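# Clip T-shirt to stand-hung hanger with two clothespins

## Task

Fasten the T-shirt to the hanger using two clothespins, placing one on each side of the hook and pushing each one fully onto the hanger. At the end the T-shirt has to hang over both shoulders of the hanger, the hanger has to hang from the stand, and the hanger should sit at a right angle to the stand's rod.

## Robot and tools

Robot: two arms, left_arm and right_arm, each ending in a two-finger gripper. The fingers point along the gripper's +z axis and close along its y axis. end_effector_position is the spot between the finger pads, roughly 1 cm short of the fingertips. Reported hand poses may be wrong by a few cm, more at long reach.

Frames: the scene frame has its origin at table-top height, halfway between the two nominal bases, with +z up and +x pointing out over the table. left_arm is on the +y side; arm names do not match image left or right. Calibrated bases in the scene frame: left_arm at (+0.040, +0.367, 0) m, quat_wxyz (+1.000, 0, 0, +0.020); right_arm at (-0.010, -0.286, +0.021) m, quat_wxyz (+1.000, 0, 0, -0.001). Both stand upright. Each arm reports its hand pose, velocities, targets and wrist-camera pose in its own base frame. Fixed cameras and the table use the scene frame.

Row layout, used by execute_actions and move: a single flat list of 14 numbers, each in [-1, 1], covering both arms even if one stays still. Order: left dx, dy, dz, rx, ry, rz, opening, then the right arm's seven in the same order. The six pose numbers are offsets, not poses: they are measured from that arm's Hand target as it was when the action or move began, along that arm's own base axes. rx, ry, rz form one rotation vector, turning about the Hand target position. Scale: 1.0 equals 0.6 m or 180 degrees. A translation longer than 1.0 gets shortened along its direction. opening is absolute: +1 is fully open (0.094 m), -1 is closed. Sending 0 for all six pose numbers re-asks for the current Hand target. A 0 opening is a real command, so resend the present opening to keep a gripper unchanged.

execute_actions(actions, cameras): actions is a list of actions; each action is a table of up to 15 rows, one row per 1/30 s control step. A table with fewer rows keeps its last row for the remaining steps of the 15. Every row in an action counts from that action's start pose, not from the row before; a new action or call starts from the updated Hand target, so repeating an offset keeps adding motion. An empty actions list just returns state and images. cameras: names to include; omitted, null or ["all"] gives all, [] gives none, an unknown name invalidates the call.

move(target, speed, blend, opening_speed, blocking, cameras): target is one 14-number row or a list of up to 15 rows; every row is an offset from the same starting Hand targets. Paths are straight lines, finish together, last at least 0.5 s and are cut off after 10 s. speed is m/s, 0.002 to 2.9, default 0.25; rotation is capped at twice that in rad/s; give one number or one per target. blend (m) rounds corners in a list; default 0 stops at each target. opening_speed (per second on the -1 to +1 scale, at least 0.2) ramps the finger command; use values near the minimum when closing on something fragile or soft. blocking=false returns after about 0.5 s while the move continues. Moves do not avoid obstacles or the other arm; grippers lag and drift more at higher speed, and can overshoot speed when the arm is almost straight. Keep paths away from an arm's own base, which can flip its shoulder posture. A changed opening on the first target pauses the paths only if that target lies within 10 mm of the gripper or last commanded pose; later targets apply their openings on arrival after everything rests. The result adds a move: line: done (within 10 mm and 2 degrees, at rest), off_target, moving, held, fault, plus limits=paced (pose clipped) or limits=held (steps withheld). Neither done nor off_target proves contact or its absence.

wait(seconds 0 to 10): lets the sim run holding last commands. stop(): brakes a running move; fingers keep going unless opening_speed was set. zoom_image(camera, region=[x0, y0, x1, y1]) in pixels from the top-left, at most 504 by 504, on a camera included in the latest images. finished_scene(scene=1) ends the scene permanently.

Cameras, all 672x504: cam_head_left, cam_head_right, cam_high, cam_low, cam_left_wrist, cam_right_wrist. Approximate pinhole intrinsics are supplied for each.

Control behaviour: each step the commanded orientation is clipped to within 40 degrees of the measured one, and the inverse kinematics favours position. Hand target in a result is the last (clipped) command and is the base for the next offsets. Friction and weight can leave the gripper a centimetre or more short; waiting does not help, but any new command (even zeros) asks again, and you can add the remaining gap as an offset. Very small moves may not start. An arm blocked by an object keeps pushing until commanded back past its gripper.

Readings: grip_measured uses the opening scale; empty it reads up to about 2.5 mm wide; on a hard part at full squeeze up to about 3 mm narrow. Force reaches the limit about 0.05 below the first-touch reading (0.11 or more for small or round parts). Pads push about 50 to 64 N. To release, command well above grip_measured. grip_effort_nm is motor effort (negative closing), not pad force. Joint velocities reading within noise means that arm is still. Joint torques include gravity; numbers 1 to 3 wrap at ±28 N m. Step readings appear only after execute_actions. Joint ranges (rad): waist -2.618 to 3.054, shoulder 0.000 to 3.142, elbow 0.000 to 3.142 (straight at 2.901), wrist pitch -1.571 to 1.571, wrist yaw -1.571 to 1.571, wrist roll -2.094 to 2.094.

Avoid: letting anything fall or leaving it off the table (fails the task), drops, releasing moving parts, fast impacts and hard pushes, any arm stops, and arm-to-arm contact, including one gripper closing on the other's fingers; the clearance check does not guard gripper-to-gripper contact. Loads, stretched poses and unreachable targets heat motors: MOTOR HOT at 75 °C, fold and idle at 90 °C, collapse at 100 °C. Loose objects may occasionally get nudged.

Each tool is called after ">>>" by a JSON object that holds its "method" and its "body".

## Session

I'll start by looking at the scene.

>>> {"method": "execute_actions", "body": {"actions": []}}

Scene clock: 0.00 s.
left_arm: end_effector_position=(+0.3805, +0.0160, +0.1344) grip_measured=+1.000 grip_effort_nm=n/a end_effector_quat_wxyz=(+0.653, -0.062, +0.753, +0.044) | right_arm: end_effector_position=(+0.3653, -0.0095, +0.1621) grip_measured=+1.000 grip_effort_nm=n/a end_effector_quat_wxyz=(+0.710, +0.047, +0.702, -0.030)
Joint positions: left_arm=[-0.054 1.494 0.257 1.091 -0.202 -0.045 0.094] | right_arm=[0.047 1.487 0.173 1.323 0.157 0.024 0.094]
Joint velocities: within noise
Joint torques (N m): no reading
Heat: left arm: 37 °C; right arm: 31 °C.
Hand target: left_arm +0.3828, +0.0160, +0.1434; +0.664, -0.064, +0.744, +0.042 | right_arm +0.3663, -0.0095, +0.1660; +0.713, +0.048, +0.699, -0.029
Tool commands: left_gripper/opening=+1.0 right_gripper/opening=+1.0

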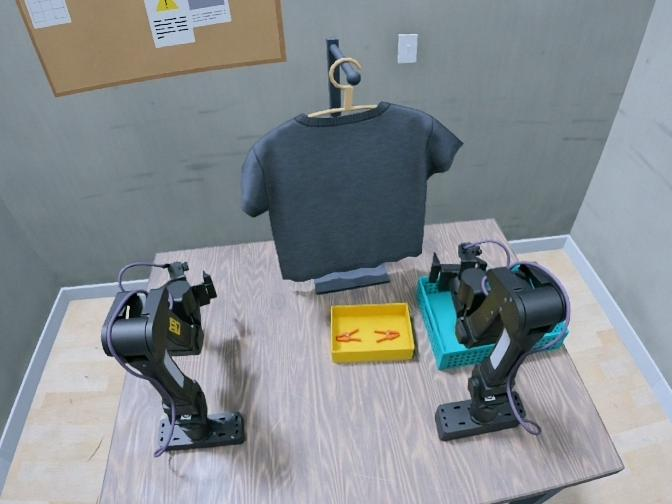

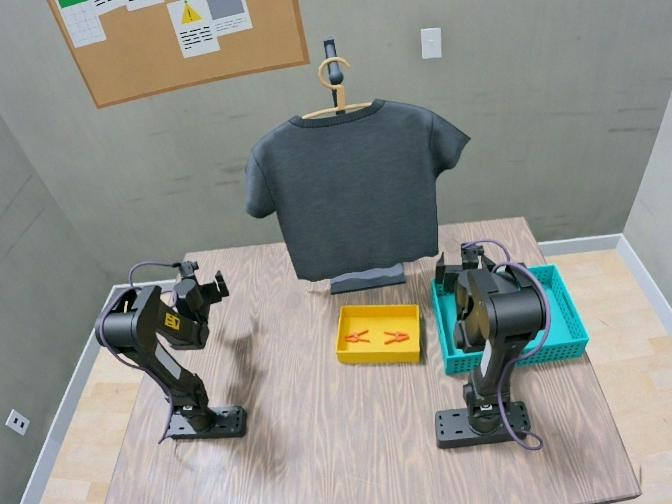

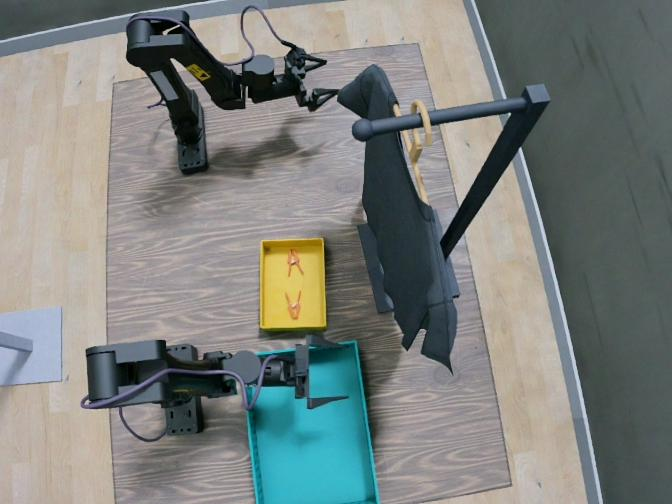

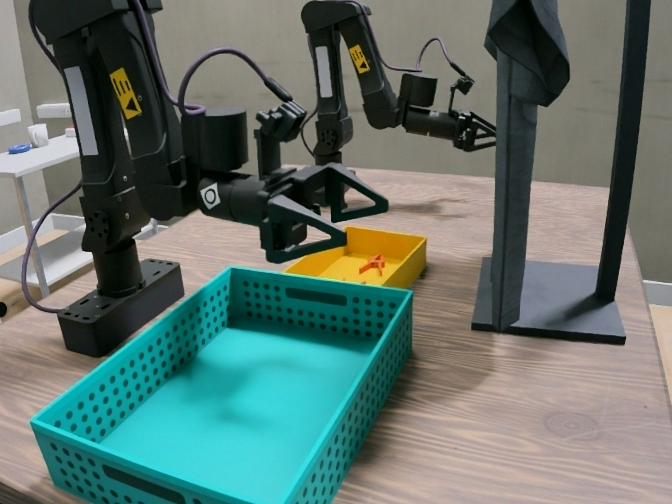

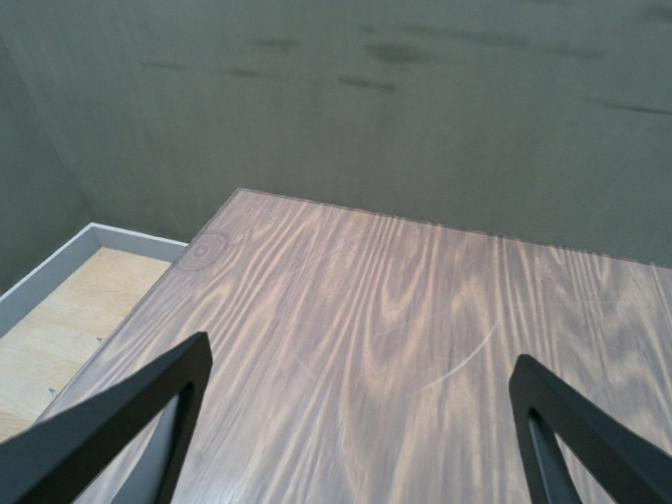

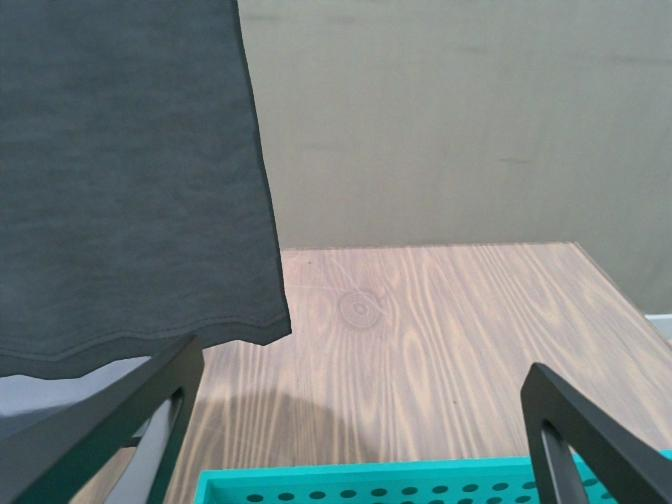

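>>> {"method": "zoom_image", "body": {"camera": "cam_high", "region": [320, 50, 560, 230]}}

>>> {"method": "zoom_image", "body": {"camera": "cam_head_left", "region": [230, 30, 480, 220]}}

>>> {"method": "zoom_image", "body": {"camera": "cam_high", "region": [250, 230, 340, 340]}}

Scaled by 2.100 from the camera's 672x504 image, which has a finer 960x720 frame.

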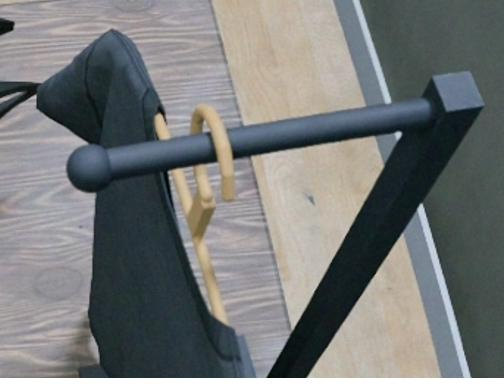

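Scaled by 2.016 from the camera's 672x504 image, which has a finer 960x720 frame.

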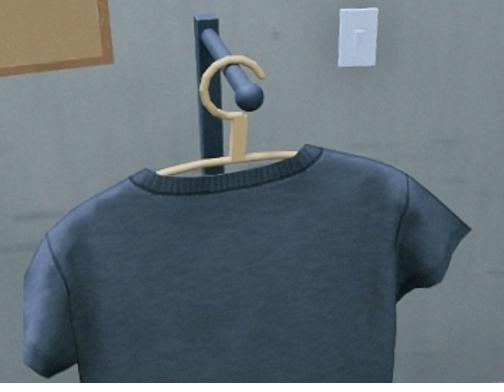

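Scaled by 4.582 from the camera's 672x504 image, which has a finer 960x720 frame.

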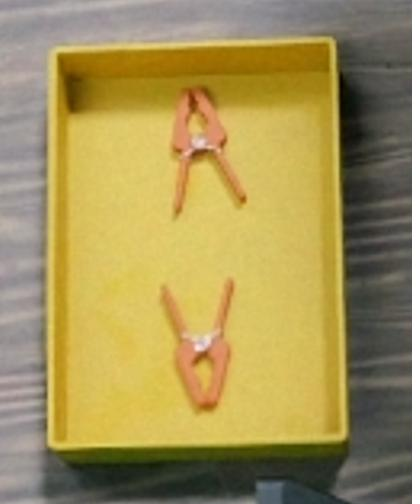

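>>> {"method": "zoom_image", "body": {"camera": "cam_low", "region": [420, 0, 672, 190]}}

>>> {"method": "zoom_image", "body": {"camera": "cam_head_right", "region": [230, 30, 480, 220]}}

>>> {"method": "zoom_image", "body": {"camera": "cam_high", "region": [320, 180, 500, 400]}}

>>> {"method": "zoom_image", "body": {"camera": "cam_head_right", "region": [320, 290, 440, 380]}}

Scaled by 2.000 from the camera's 672x504 image, which has a finer 960x720 frame.

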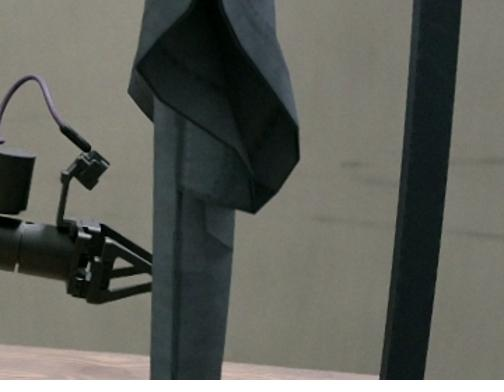

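Scaled by 2.016 from the camera's 672x504 image, which has a finer 960x720 frame.

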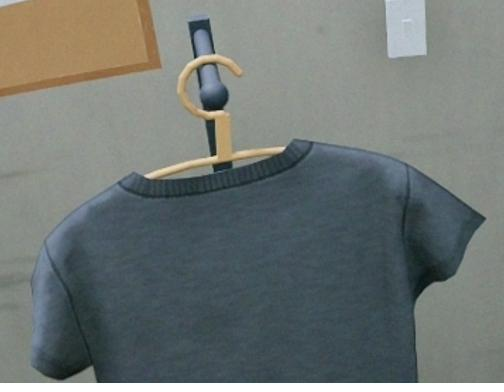

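Scaled by 2.291 from the camera's 672x504 image, which has a finer 960x720 frame.

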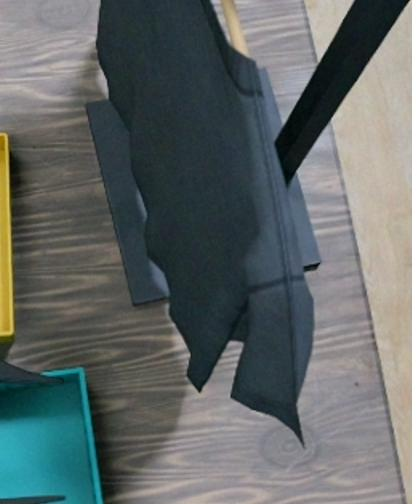

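Scaled by 4.200 from the camera's 672x504 image, which has a finer 960x720 frame.

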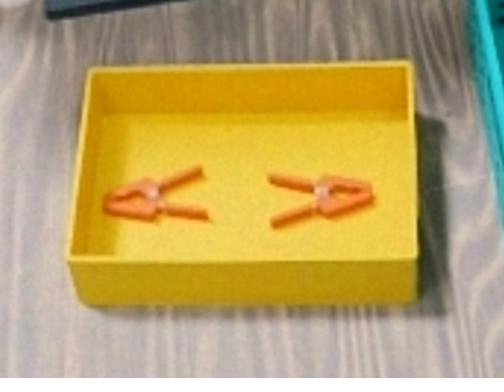

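>>> {"method": "zoom_image", "body": {"camera": "cam_low", "region": [180, 80, 432, 270]}}

>>> {"method": "zoom_image", "body": {"camera": "cam_head_left", "region": [400, 220, 580, 380]}}

>>> {"method": "zoom_image", "body": {"camera": "cam_high", "region": [220, 320, 380, 440]}}

Scaled by 2.000 from the camera's 672x504 image, which has a finer 960x720 frame.

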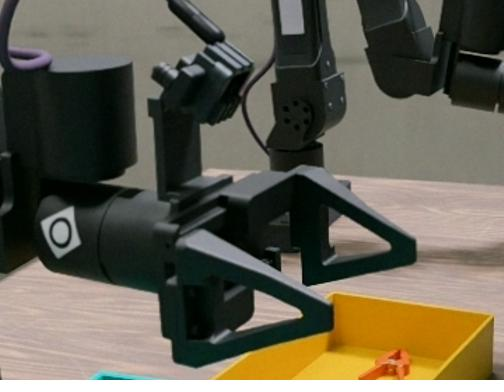

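Scaled by 2.800 from the camera's 672x504 image, which has a finer 960x720 frame.

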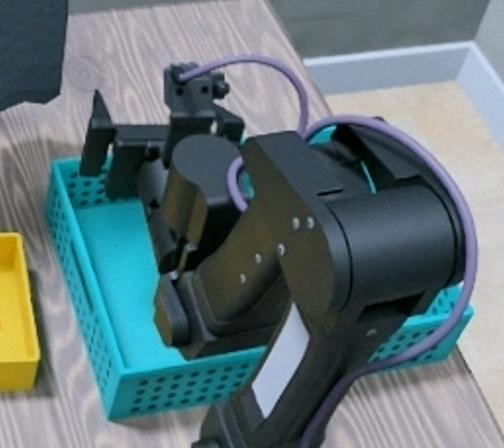

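Scaled by 3.150 from the camera's 672x504 image, which has a finer 960x720 frame.

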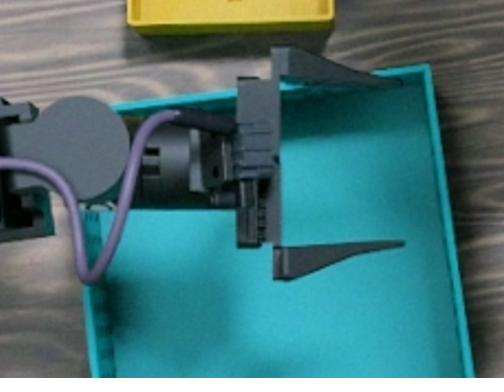

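>>> {"method": "move", "body": {"target": [-0.243, -0.5767, 0.1277, 0.3508, 0.3825, -0.4531, 1.0, 0, 0, 0, 0, 0, 0, 1.0], "speed": 0.3}}

Scene clock: 80.03 s.
left_arm: end_effector_position=(+0.2388, -0.3262, +0.2177) grip_measured=+1.000 grip_effort_nm=-0.071 end_effector_quat_wxyz=(+0.094, +0.715, +0.692, -0.005) | right_arm: end_effector_position=(+0.3653, -0.0095, +0.1621) grip_measured=+1.000 grip_effort_nm=-0.042 end_effector_quat_wxyz=(+0.710, +0.047, +0.702, -0.030)
Joint positions: left_arm=[-0.949 1.989 2.165 -1.559 -0.018 0.656 0.094] | right_arm=[0.047 1.487 0.173 1.323 0.157 0.024 0.094]
Joint velocities: within noise
Joint torques (N m): left_arm=[-0.2 -6.98 7.38 0.53 0.12 0.04] | right_arm=[-0.01 -3.4 4.12 1.95 0.02 0.02]
Heat: left arm: 38 °C; right arm: 33 °C.
Hand target: left_arm +0.2369, -0.3300, +0.2201; +0.000, +0.721, +0.693, +0.000 | right_arm +0.3663, -0.0095, +0.1660; +0.713, +0.048, +0.699, -0.029
Off the commanded pose: left_arm 0.005 m, 11 deg | right_arm 0.004 m, 1 deg.
joint sent to its limit (left arm) — joint 4 (wrist pitch), lower limit. The joint targets are off in orientation, not in position.
move: off_target (left_arm)

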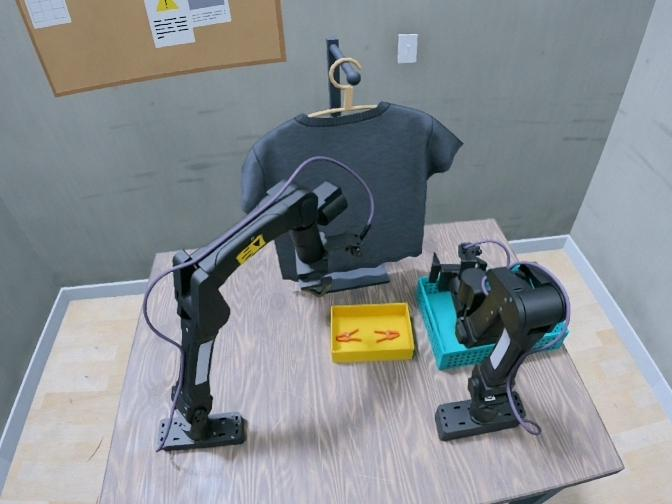

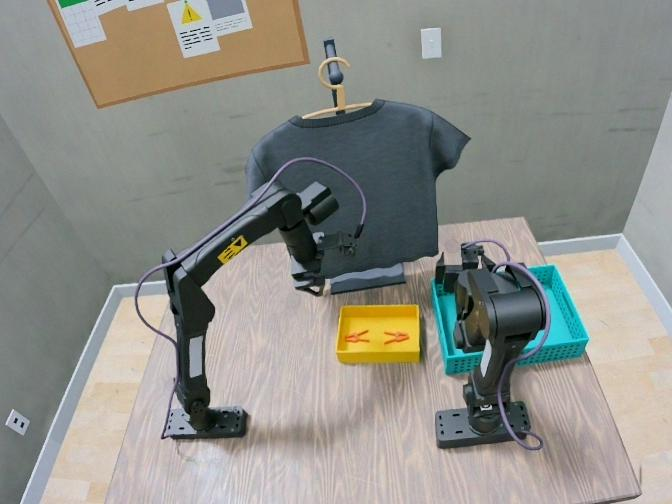

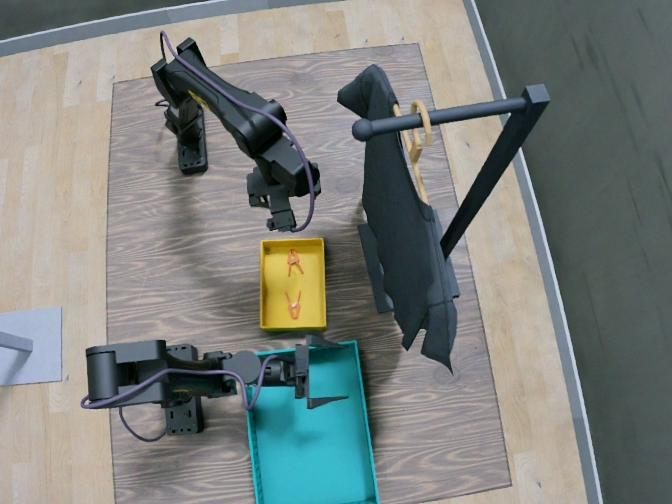

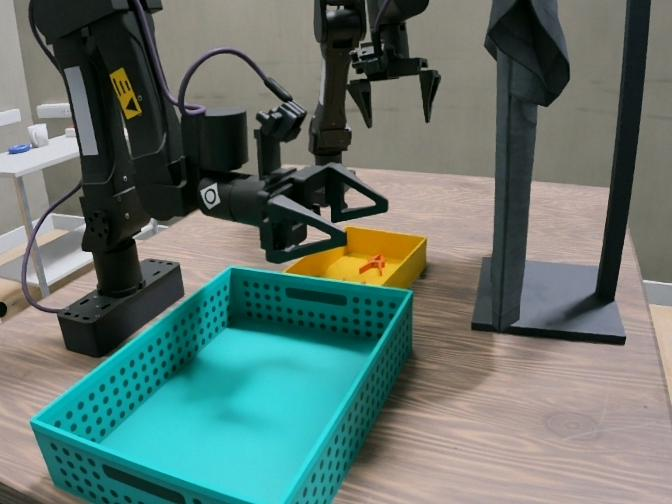

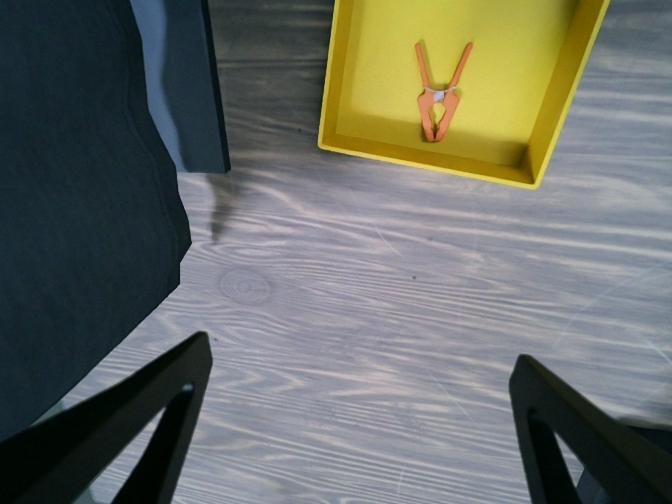

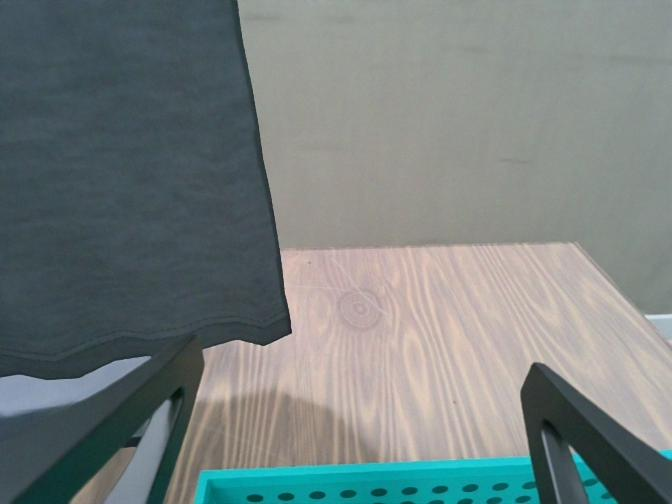

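>>> {"method": "zoom_image", "body": {"camera": "cam_left_wrist", "region": [300, 0, 560, 195]}}

>>> {"method": "zoom_image", "body": {"camera": "cam_left_wrist", "region": [150, 300, 580, 504]}}

Scaled by 1.938 from the camera's 672x504 image, which has a finer 960x720 frame.

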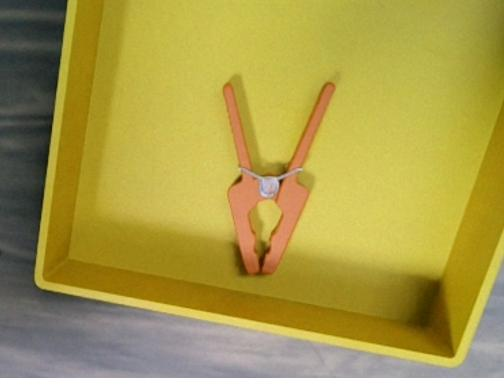

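Scaled by 1.172 from the camera's 672x504 image, which has a finer 960x720 frame.

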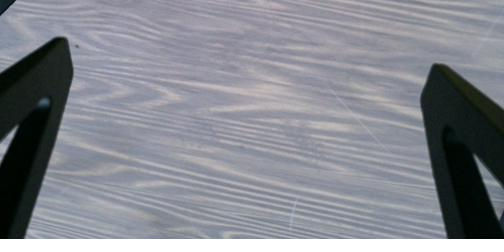

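>>> {"method": "move", "body": {"target": [-0.0735, -0.1752, -0.1668, 0, 0, 0, 1.0, 0, 0, 0, 0, 0, 0, 1.0], "speed": 0.25}}

Scene clock: 121.17 s.
left_arm: end_effector_position=(+0.1930, -0.4317, +0.1138) grip_measured=+1.000 grip_effort_nm=-0.071 end_effector_quat_wxyz=(+0.024, +0.724, +0.689, -0.002) | right_arm: end_effector_position=(+0.3653, -0.0095, +0.1621) grip_measured=+1.000 grip_effort_nm=-0.042 end_effector_quat_wxyz=(+0.710, +0.047, +0.702, -0.030)
Joint positions: left_arm=[-1.158 2.425 2.465 -1.564 -0.013 0.462 0.094] | right_arm=[0.047 1.487 0.173 1.323 0.157 0.024 0.094]
Joint velocities: within noise
Joint torques (N m): left_arm=[0.28 -10.66 7.54 0.28 0.1 0.01] | right_arm=[0.03 -3.54 4.3 1.98 0.02 0.01]
Heat: left arm: 40 °C; right arm: 34 °C.
Hand target: left_arm +0.1928, -0.4351, +0.1199; +0.000, +0.721, +0.693, +0.000 | right_arm +0.3663, -0.0095, +0.1660; +0.713, +0.048, +0.699, -0.029
Off the commanded pose: left_arm 0.007 m, 3 deg | right_arm 0.004 m, 1 deg.
joint sent to its limit (left arm) — joint 4 (wrist pitch), lower limit. The joint targets are off in orientation, not in position.
move: off_target (left_arm)

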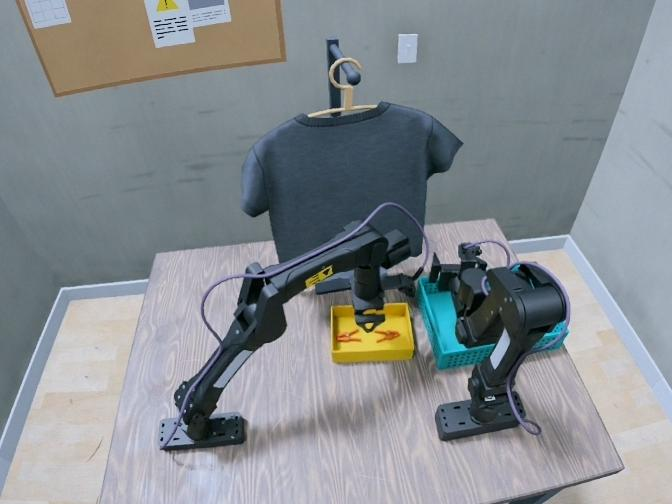

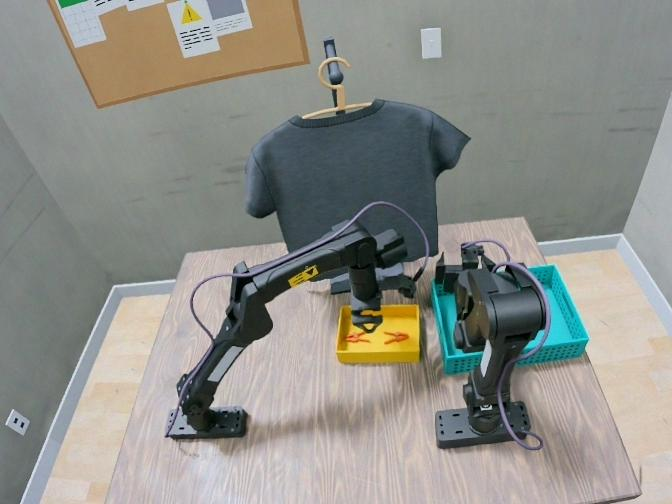

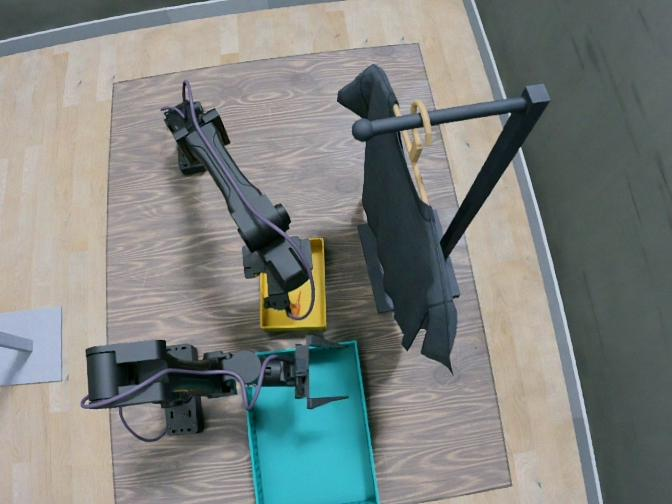

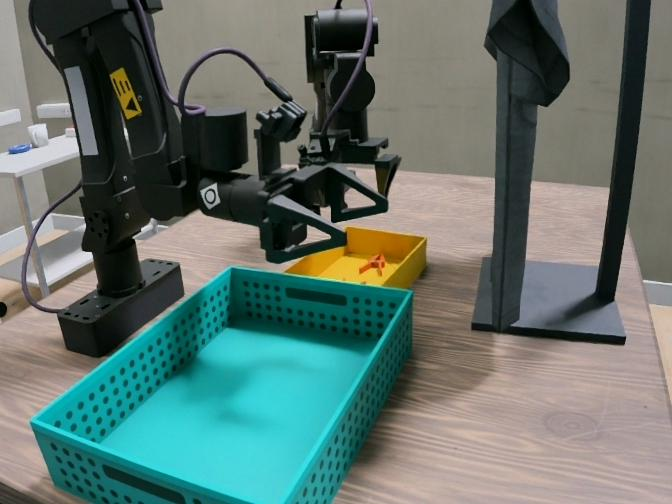

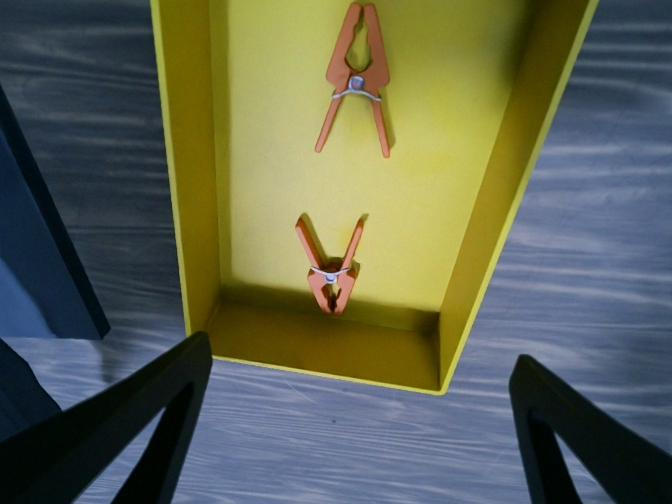

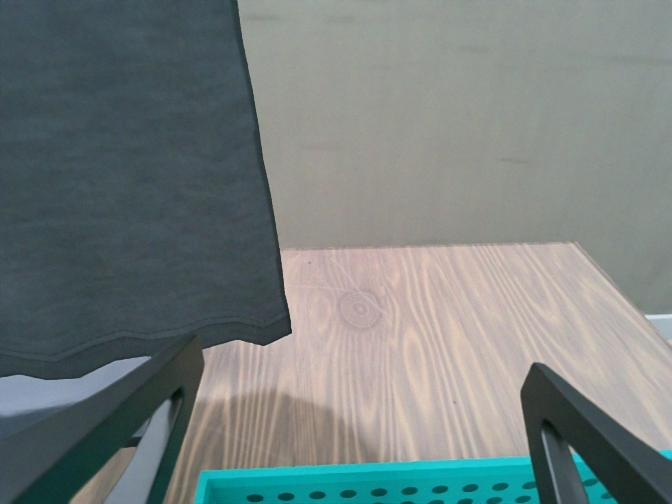

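>>> {"method": "move", "body": {"target": [0.0275, -0.0167, -0.0815, 0, 0, 0.0278, 1.0, 0, 0, 0, 0, 0, 0, 1.0], "speed": 0.15, "cameras": ["cam_left_wrist", "cam_high", "cam_low"]}}

Scene clock: 148.03 s.
left_arm: end_effector_position=(+0.2078, -0.4425, +0.0658) grip_measured=+1.000 grip_effort_nm=-0.076 end_effector_quat_wxyz=(+0.000, +0.694, +0.720, +0.007) | right_arm: end_effector_position=(+0.3653, -0.0095, +0.1621) grip_measured=+1.000 grip_effort_nm=-0.037 end_effector_quat_wxyz=(+0.710, +0.047, +0.702, -0.030)
Joint positions: left_arm=[-1.139 2.589 2.577 -1.564 -0.013 0.397 0.094] | right_arm=[0.047 1.487 0.173 1.323 0.157 0.024 0.094]
Joint velocities: within noise
Joint torques (N m): left_arm=[0.53 -11.34 7.42 0.2 0.08 -0.1] | right_arm=[-0.06 -3.59 4.15 1.97 0.02 0.02]
Heat: left arm: 38 °C; right arm: 35 °C.
Hand target: left_arm +0.2093, -0.4451, +0.0710; +0.000, +0.690, +0.723, +0.000 | right_arm +0.3663, -0.0095, +0.1660; +0.713, +0.048, +0.699, -0.029
Off the commanded pose: left_arm 0.006 m, 1 deg | right_arm 0.004 m, 1 deg.
joint sent to its limit (left arm) — joint 4 (wrist pitch), lower limit. The joint targets still meet the commanded pose.
move: done
Images, in order (width x height): cam_high 672x504, cam_low 672x504, cam_left_wrist 672x504.

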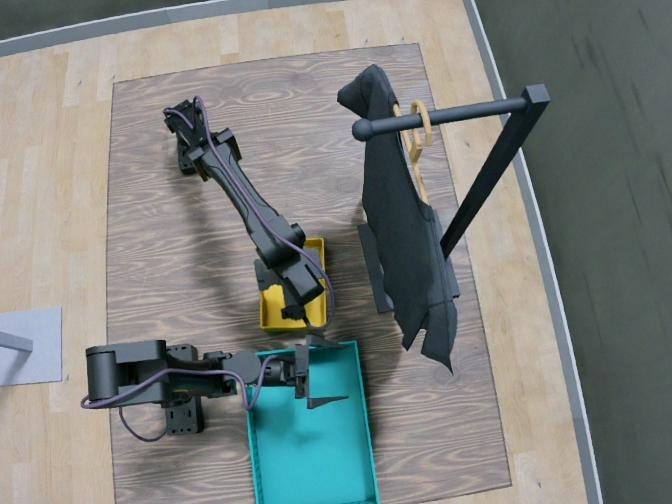

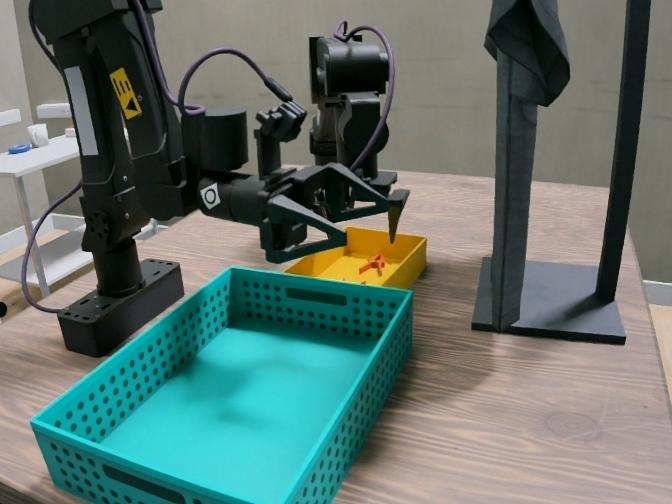

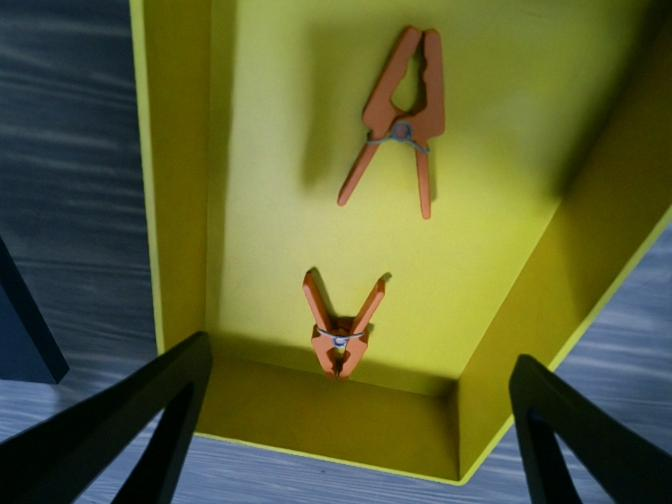

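>>> {"method": "move", "body": {"target": [0.0073, -0.0028, -0.0517, 0, 0, 0.0056, 1.0, 0, 0, 0, 0, 0, 0, 1.0], "speed": 0.1, "cameras": ["cam_left_wrist", "cam_low"]}}

Scene clock: 160.43 s.
left_arm: end_effector_position=(+0.2106, -0.4441, +0.0441) grip_measured=+1.000 grip_effort_nm=-0.071 end_effector_quat_wxyz=(-0.003, +0.689, +0.725, +0.008) | right_arm: end_effector_position=(+0.3653, -0.0095, +0.1621) grip_measured=+1.000 grip_effort_nm=-0.042 end_effector_quat_wxyz=(+0.710, +0.047, +0.702, -0.030)
Joint positions: left_arm=[-1.135 2.589 2.489 -1.482 -0.013 0.385 0.094] | right_arm=[0.047 1.487 0.173 1.323 0.157 0.024 0.094]
Joint velocities: within noise
Joint torques (N m): left_arm=[0.64 -11.18 4.68 0.45 0.08 -0.07] | right_arm=[0.01 -3.49 4.27 1.96 0.01 0.01]
Heat: left arm: 38 °C; right arm: 35 °C.
Hand target: left_arm +0.2137, -0.4468, +0.0400; +0.000, +0.684, +0.729, +0.000 | right_arm +0.3663, -0.0095, +0.1660; +0.713, +0.048, +0.699, -0.029
Off the commanded pose: left_arm 0.006 m, 1 deg | right_arm 0.004 m, 1 deg.
move: done
Images, in order (width x height): cam_low 672x504, cam_left_wrist 672x504.

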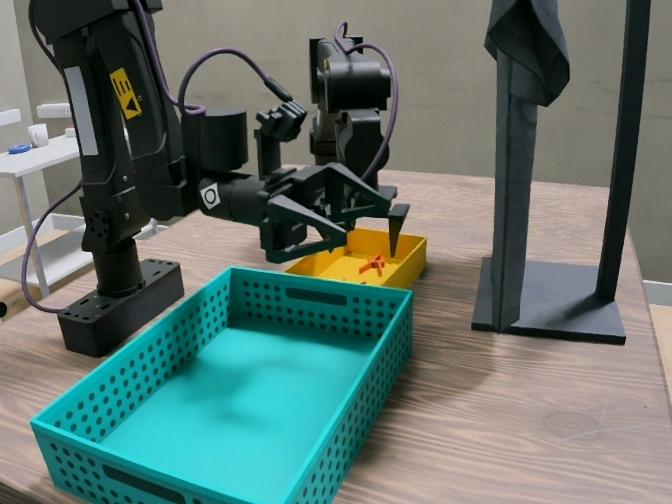

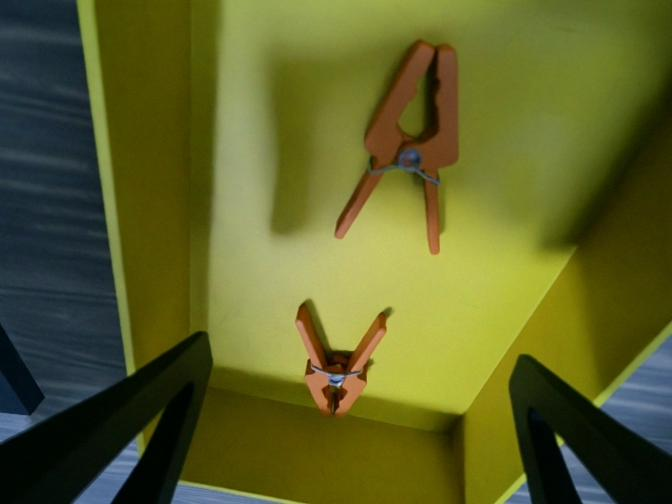

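>>> {"method": "move", "body": {"target": [0.0125, 0.0012, -0.02, 0, 0, 0.0, 1.0, 0, 0, 0, 0, 0, 0, 1.0], "speed": 0.1, "cameras": ["cam_left_wrist", "cam_low"]}}

Scene clock: 190.60 s.
left_arm: end_effector_position=(+0.2193, -0.4434, +0.0366) grip_measured=+1.000 grip_effort_nm=-0.071 end_effector_quat_wxyz=(+0.001, +0.684, +0.729, +0.007) | right_arm: end_effector_position=(+0.3653, -0.0095, +0.1621) grip_measured=+1.000 grip_effort_nm=-0.037 end_effector_quat_wxyz=(+0.710, +0.047, +0.702, -0.030)
Joint positions: left_arm=[-1.118 2.589 2.459 -1.443 -0.013 0.389 0.094] | right_arm=[0.047 1.487 0.173 1.323 0.157 0.024 0.094]
Joint velocities: within noise
Joint torques (N m): left_arm=[0.57 -10.45 4.94 0.53 0.07 0.08] | right_arm=[-0.06 -3.63 4.42 1.97 0.03 -0.01]
Heat: left arm: 39 °C; right arm: 35 °C.
Hand target: left_arm +0.2212, -0.4460, +0.0279; +0.000, +0.684, +0.729, +0.000 | right_arm +0.3663, -0.0095, +0.1660; +0.713, +0.048, +0.699, -0.029
Off the commanded pose: left_arm 0.009 m, 1 deg | right_arm 0.004 m, 1 deg.
move: done
Images, in order (width x height): cam_low 672x504, cam_left_wrist 672x504.

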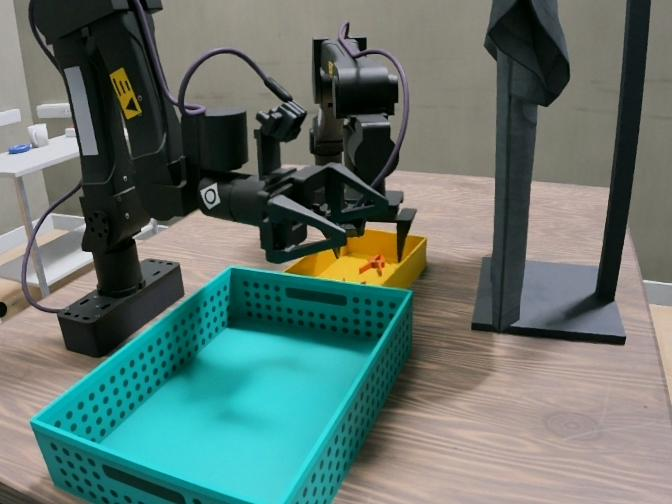

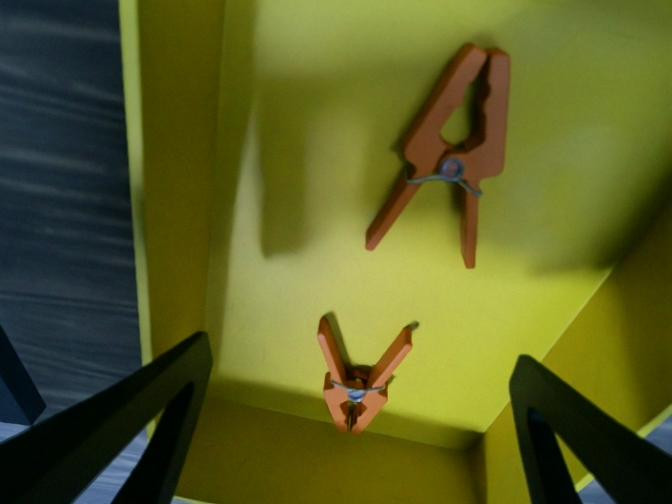

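>>> {"method": "move", "body": {"target": [-0.0015, 0.0, -0.0132, 0, 0, 0.0, 1.0, 0, 0, 0, 0, 0, 0, 1.0], "speed": 0.05, "cameras": ["cam_left_wrist"]}}

Scene clock: 205.23 s.
left_arm: end_effector_position=(+0.2189, -0.4426, +0.0253) grip_measured=+1.000 grip_effort_nm=-0.076 end_effector_quat_wxyz=(-0.002, +0.684, +0.729, +0.008) | right_arm: end_effector_position=(+0.3653, -0.0095, +0.1621) grip_measured=+1.000 grip_effort_nm=-0.042 end_effector_quat_wxyz=(+0.710, +0.047, +0.702, -0.030)
Joint positions: left_arm=[-1.118 2.589 2.414 -1.406 -0.013 0.389 0.094] | right_arm=[0.047 1.487 0.173 1.323 0.157 0.024 0.094]
Joint velocities: within noise
Joint torques (N m): left_arm=[0.29 -10.96 5.22 0.48 0.07 0.03] | right_arm=[0.06 -3.45 4.34 1.97 0.03 0.02]
Heat: left arm: 40 °C; right arm: 35 °C.
Hand target: left_arm +0.2204, -0.4460, +0.0200; +0.000, +0.684, +0.729, +0.000 | right_arm +0.3663, -0.0095, +0.1660; +0.713, +0.048, +0.699, -0.029
Off the commanded pose: left_arm 0.006 m, 1 deg | right_arm 0.004 m, 1 deg.
move: done
Images, in order (width x height): cam_left_wrist 672x504.

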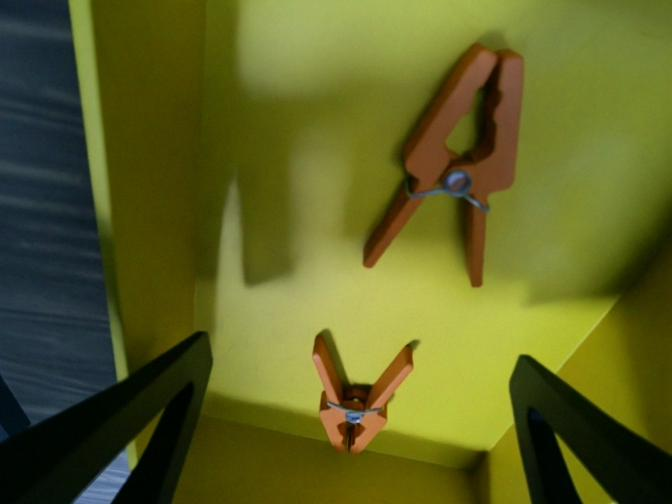

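>>> {"method": "move", "body": {"target": [0.0, 0.0, -0.0133, 0, 0, 0.0, 1.0, 0, 0, 0, 0, 0, 0, 1.0], "speed": 0.05, "cameras": ["cam_left_wrist", "cam_low"]}}

Scene clock: 208.50 s.
left_arm: end_effector_position=(+0.2189, -0.4427, +0.0164) grip_measured=+1.000 grip_effort_nm=-0.071 end_effector_quat_wxyz=(-0.003, +0.684, +0.729, +0.008) | right_arm: end_effector_position=(+0.3653, -0.0095, +0.1621) grip_measured=+1.000 grip_effort_nm=-0.042 end_effector_quat_wxyz=(+0.710, +0.047, +0.702, -0.030)
Joint positions: left_arm=[-1.118 2.589 2.379 -1.372 -0.013 0.389 0.094] | right_arm=[0.047 1.487 0.173 1.323 0.157 0.024 0.094]
Joint velocities: within noise
Joint torques (N m): left_arm=[0.61 -10.96 5.12 0.49 0.07 0.05] | right_arm=[0.09 -3.54 4.22 1.95 0 0.01]
Heat: left arm: 40 °C; right arm: 36 °C.
Hand target: left_arm +0.2204, -0.4461, +0.0121; +0.000, +0.684, +0.729, +0.000 | right_arm +0.3663, -0.0095, +0.1660; +0.713, +0.048, +0.699, -0.029
Off the commanded pose: left_arm 0.006 m, 1 deg | right_arm 0.004 m, 1 deg.
move: done
Images, in order (width x height): cam_low 672x504, cam_left_wrist 672x504.

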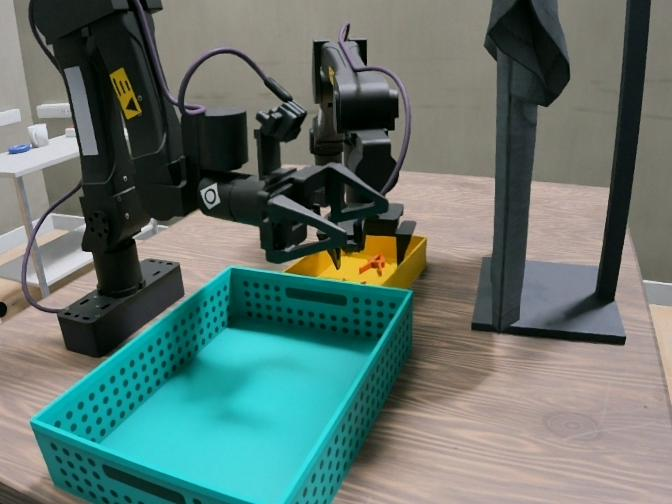

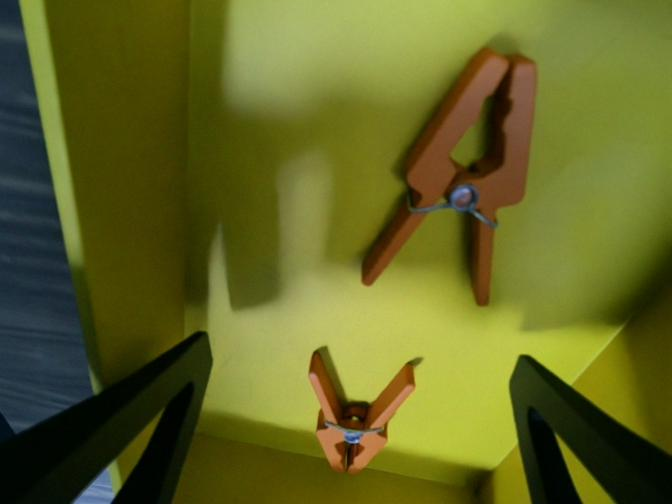

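>>> {"method": "move", "body": {"target": [0.0, -0.0075, -0.0025, 0, 0, 0.0, 1.0, 0, 0, 0, 0, 0, 0, 1.0], "speed": 0.05, "cameras": ["cam_left_wrist", "cam_low"]}}

>>> {"method": "zoom_image", "body": {"camera": "cam_left_wrist", "region": [190, 300, 530, 504]}}

Scene clock: 226.97 s.
left_arm: end_effector_position=(+0.2193, -0.4439, +0.0108) grip_measured=+1.000 grip_effort_nm=-0.076 end_effector_quat_wxyz=(-0.006, +0.684, +0.729, +0.009) | right_arm: end_effector_position=(+0.3653, -0.0095, +0.1621) grip_measured=+1.000 grip_effort_nm=-0.032 end_effector_quat_wxyz=(+0.710, +0.047, +0.702, -0.030)
Joint positions: left_arm=[-1.118 2.607 2.391 -1.371 -0.012 0.389 0.094] | right_arm=[0.047 1.487 0.173 1.323 0.157 0.024 0.094]
Joint velocities: within noise
Joint torques (N m): left_arm=[0.08 -10.45 7.61 0.31 0.07 0] | right_arm=[-0.01 -3.44 4.31 1.95 0.04 0.04]
Heat: left arm: 41 °C; right arm: 36 °C.
Hand target: left_arm +0.2203, -0.4505, +0.0106; +0.000, +0.684, +0.729, +0.000 | right_arm +0.3663, -0.0095, +0.1660; +0.713, +0.048, +0.699, -0.029
Off the commanded pose: left_arm 0.007 m, 1 deg | right_arm 0.004 m, 1 deg.
move: done
Images, in order (width x height): cam_low 672x504, cam_left_wrist 672x504.

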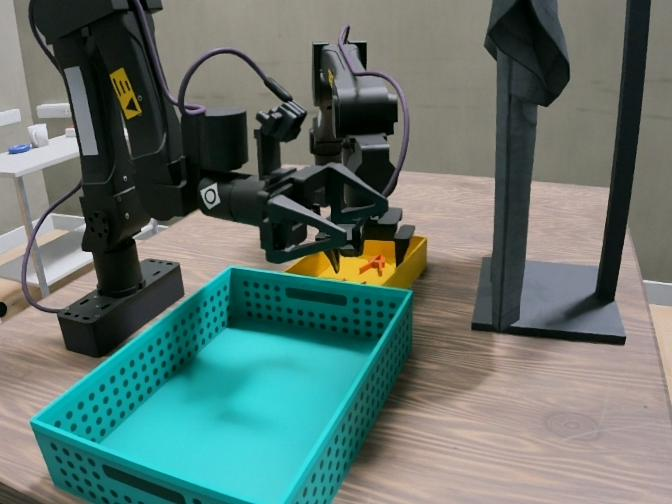

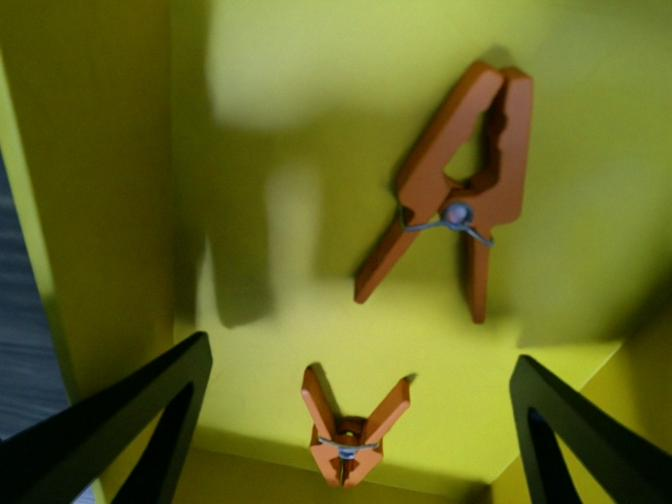

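Scaled by 1.482 from the camera's 672x504 image, which has a finer 960x720 frame.

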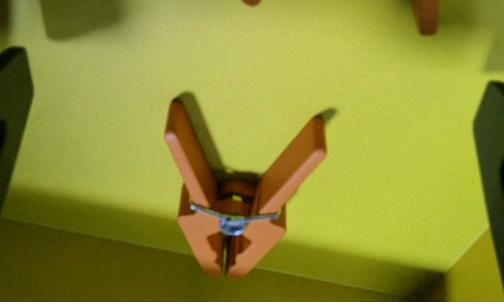

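>>> {"method": "move", "body": {"target": [0.0, -0.0085, 0.004, 0, 0, 0.0, 1.0, 0, 0, 0, 0, 0, 0, 1.0], "speed": 0.05, "cameras": ["cam_left_wrist", "cam_low"]}}

>>> {"method": "zoom_image", "body": {"camera": "cam_left_wrist", "region": [190, 300, 530, 504]}}

Scene clock: 237.23 s.
left_arm: end_effector_position=(+0.2233, -0.4527, +0.0141) grip_measured=+1.000 grip_effort_nm=-0.081 end_effector_quat_wxyz=(+0.004, +0.684, +0.729, +0.004) | right_arm: end_effector_position=(+0.3653, -0.0095, +0.1621) grip_measured=+1.000 grip_effort_nm=-0.037 end_effector_quat_wxyz=(+0.710, +0.047, +0.702, -0.030)
Joint positions: left_arm=[-1.118 2.646 2.479 -1.399 -0.011 0.389 0.094] | right_arm=[0.047 1.487 0.173 1.323 0.157 0.024 0.094]
Joint velocities: within noise
Joint torques (N m): left_arm=[-0.32 -10.55 7.69 0.14 0.12 -0.04] | right_arm=[-0.13 -3.54 4.16 1.95 0.04 0.03]
Heat: left arm: 42 °C; right arm: 36 °C.
Hand target: left_arm +0.2203, -0.4556, +0.0131; +0.000, +0.684, +0.730, +0.000 | right_arm +0.3663, -0.0095, +0.1660; +0.713, +0.048, +0.699, -0.029
Off the commanded pose: left_arm 0.004 m, 1 deg | right_arm 0.004 m, 1 deg.
move: done
Images, in order (width x height): cam_low 672x504, cam_left_wrist 672x504.

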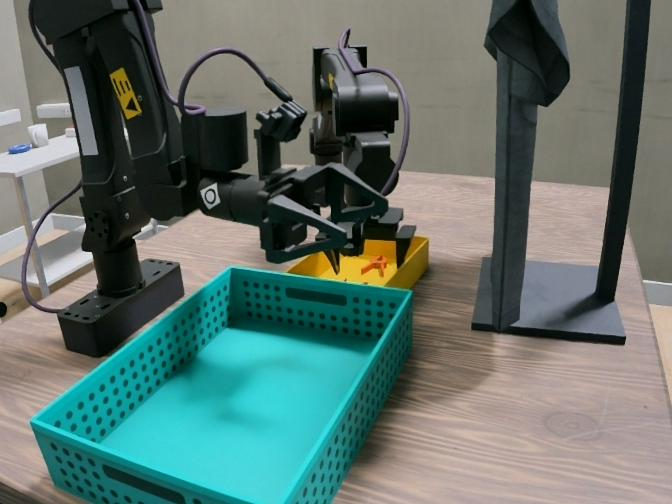

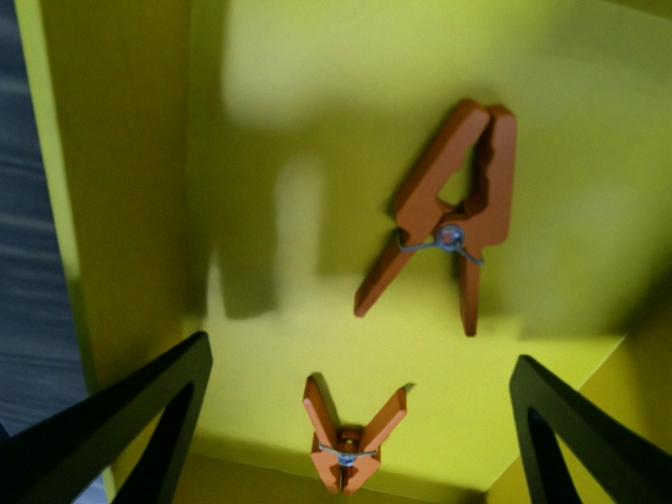

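Scaled by 1.482 from the camera's 672x504 image, which has a finer 960x720 frame.

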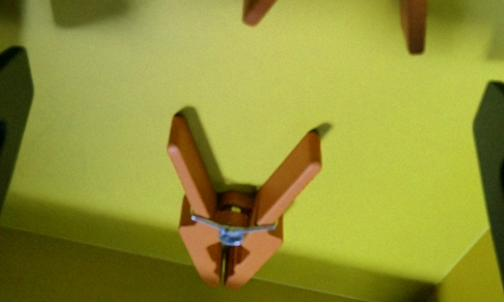

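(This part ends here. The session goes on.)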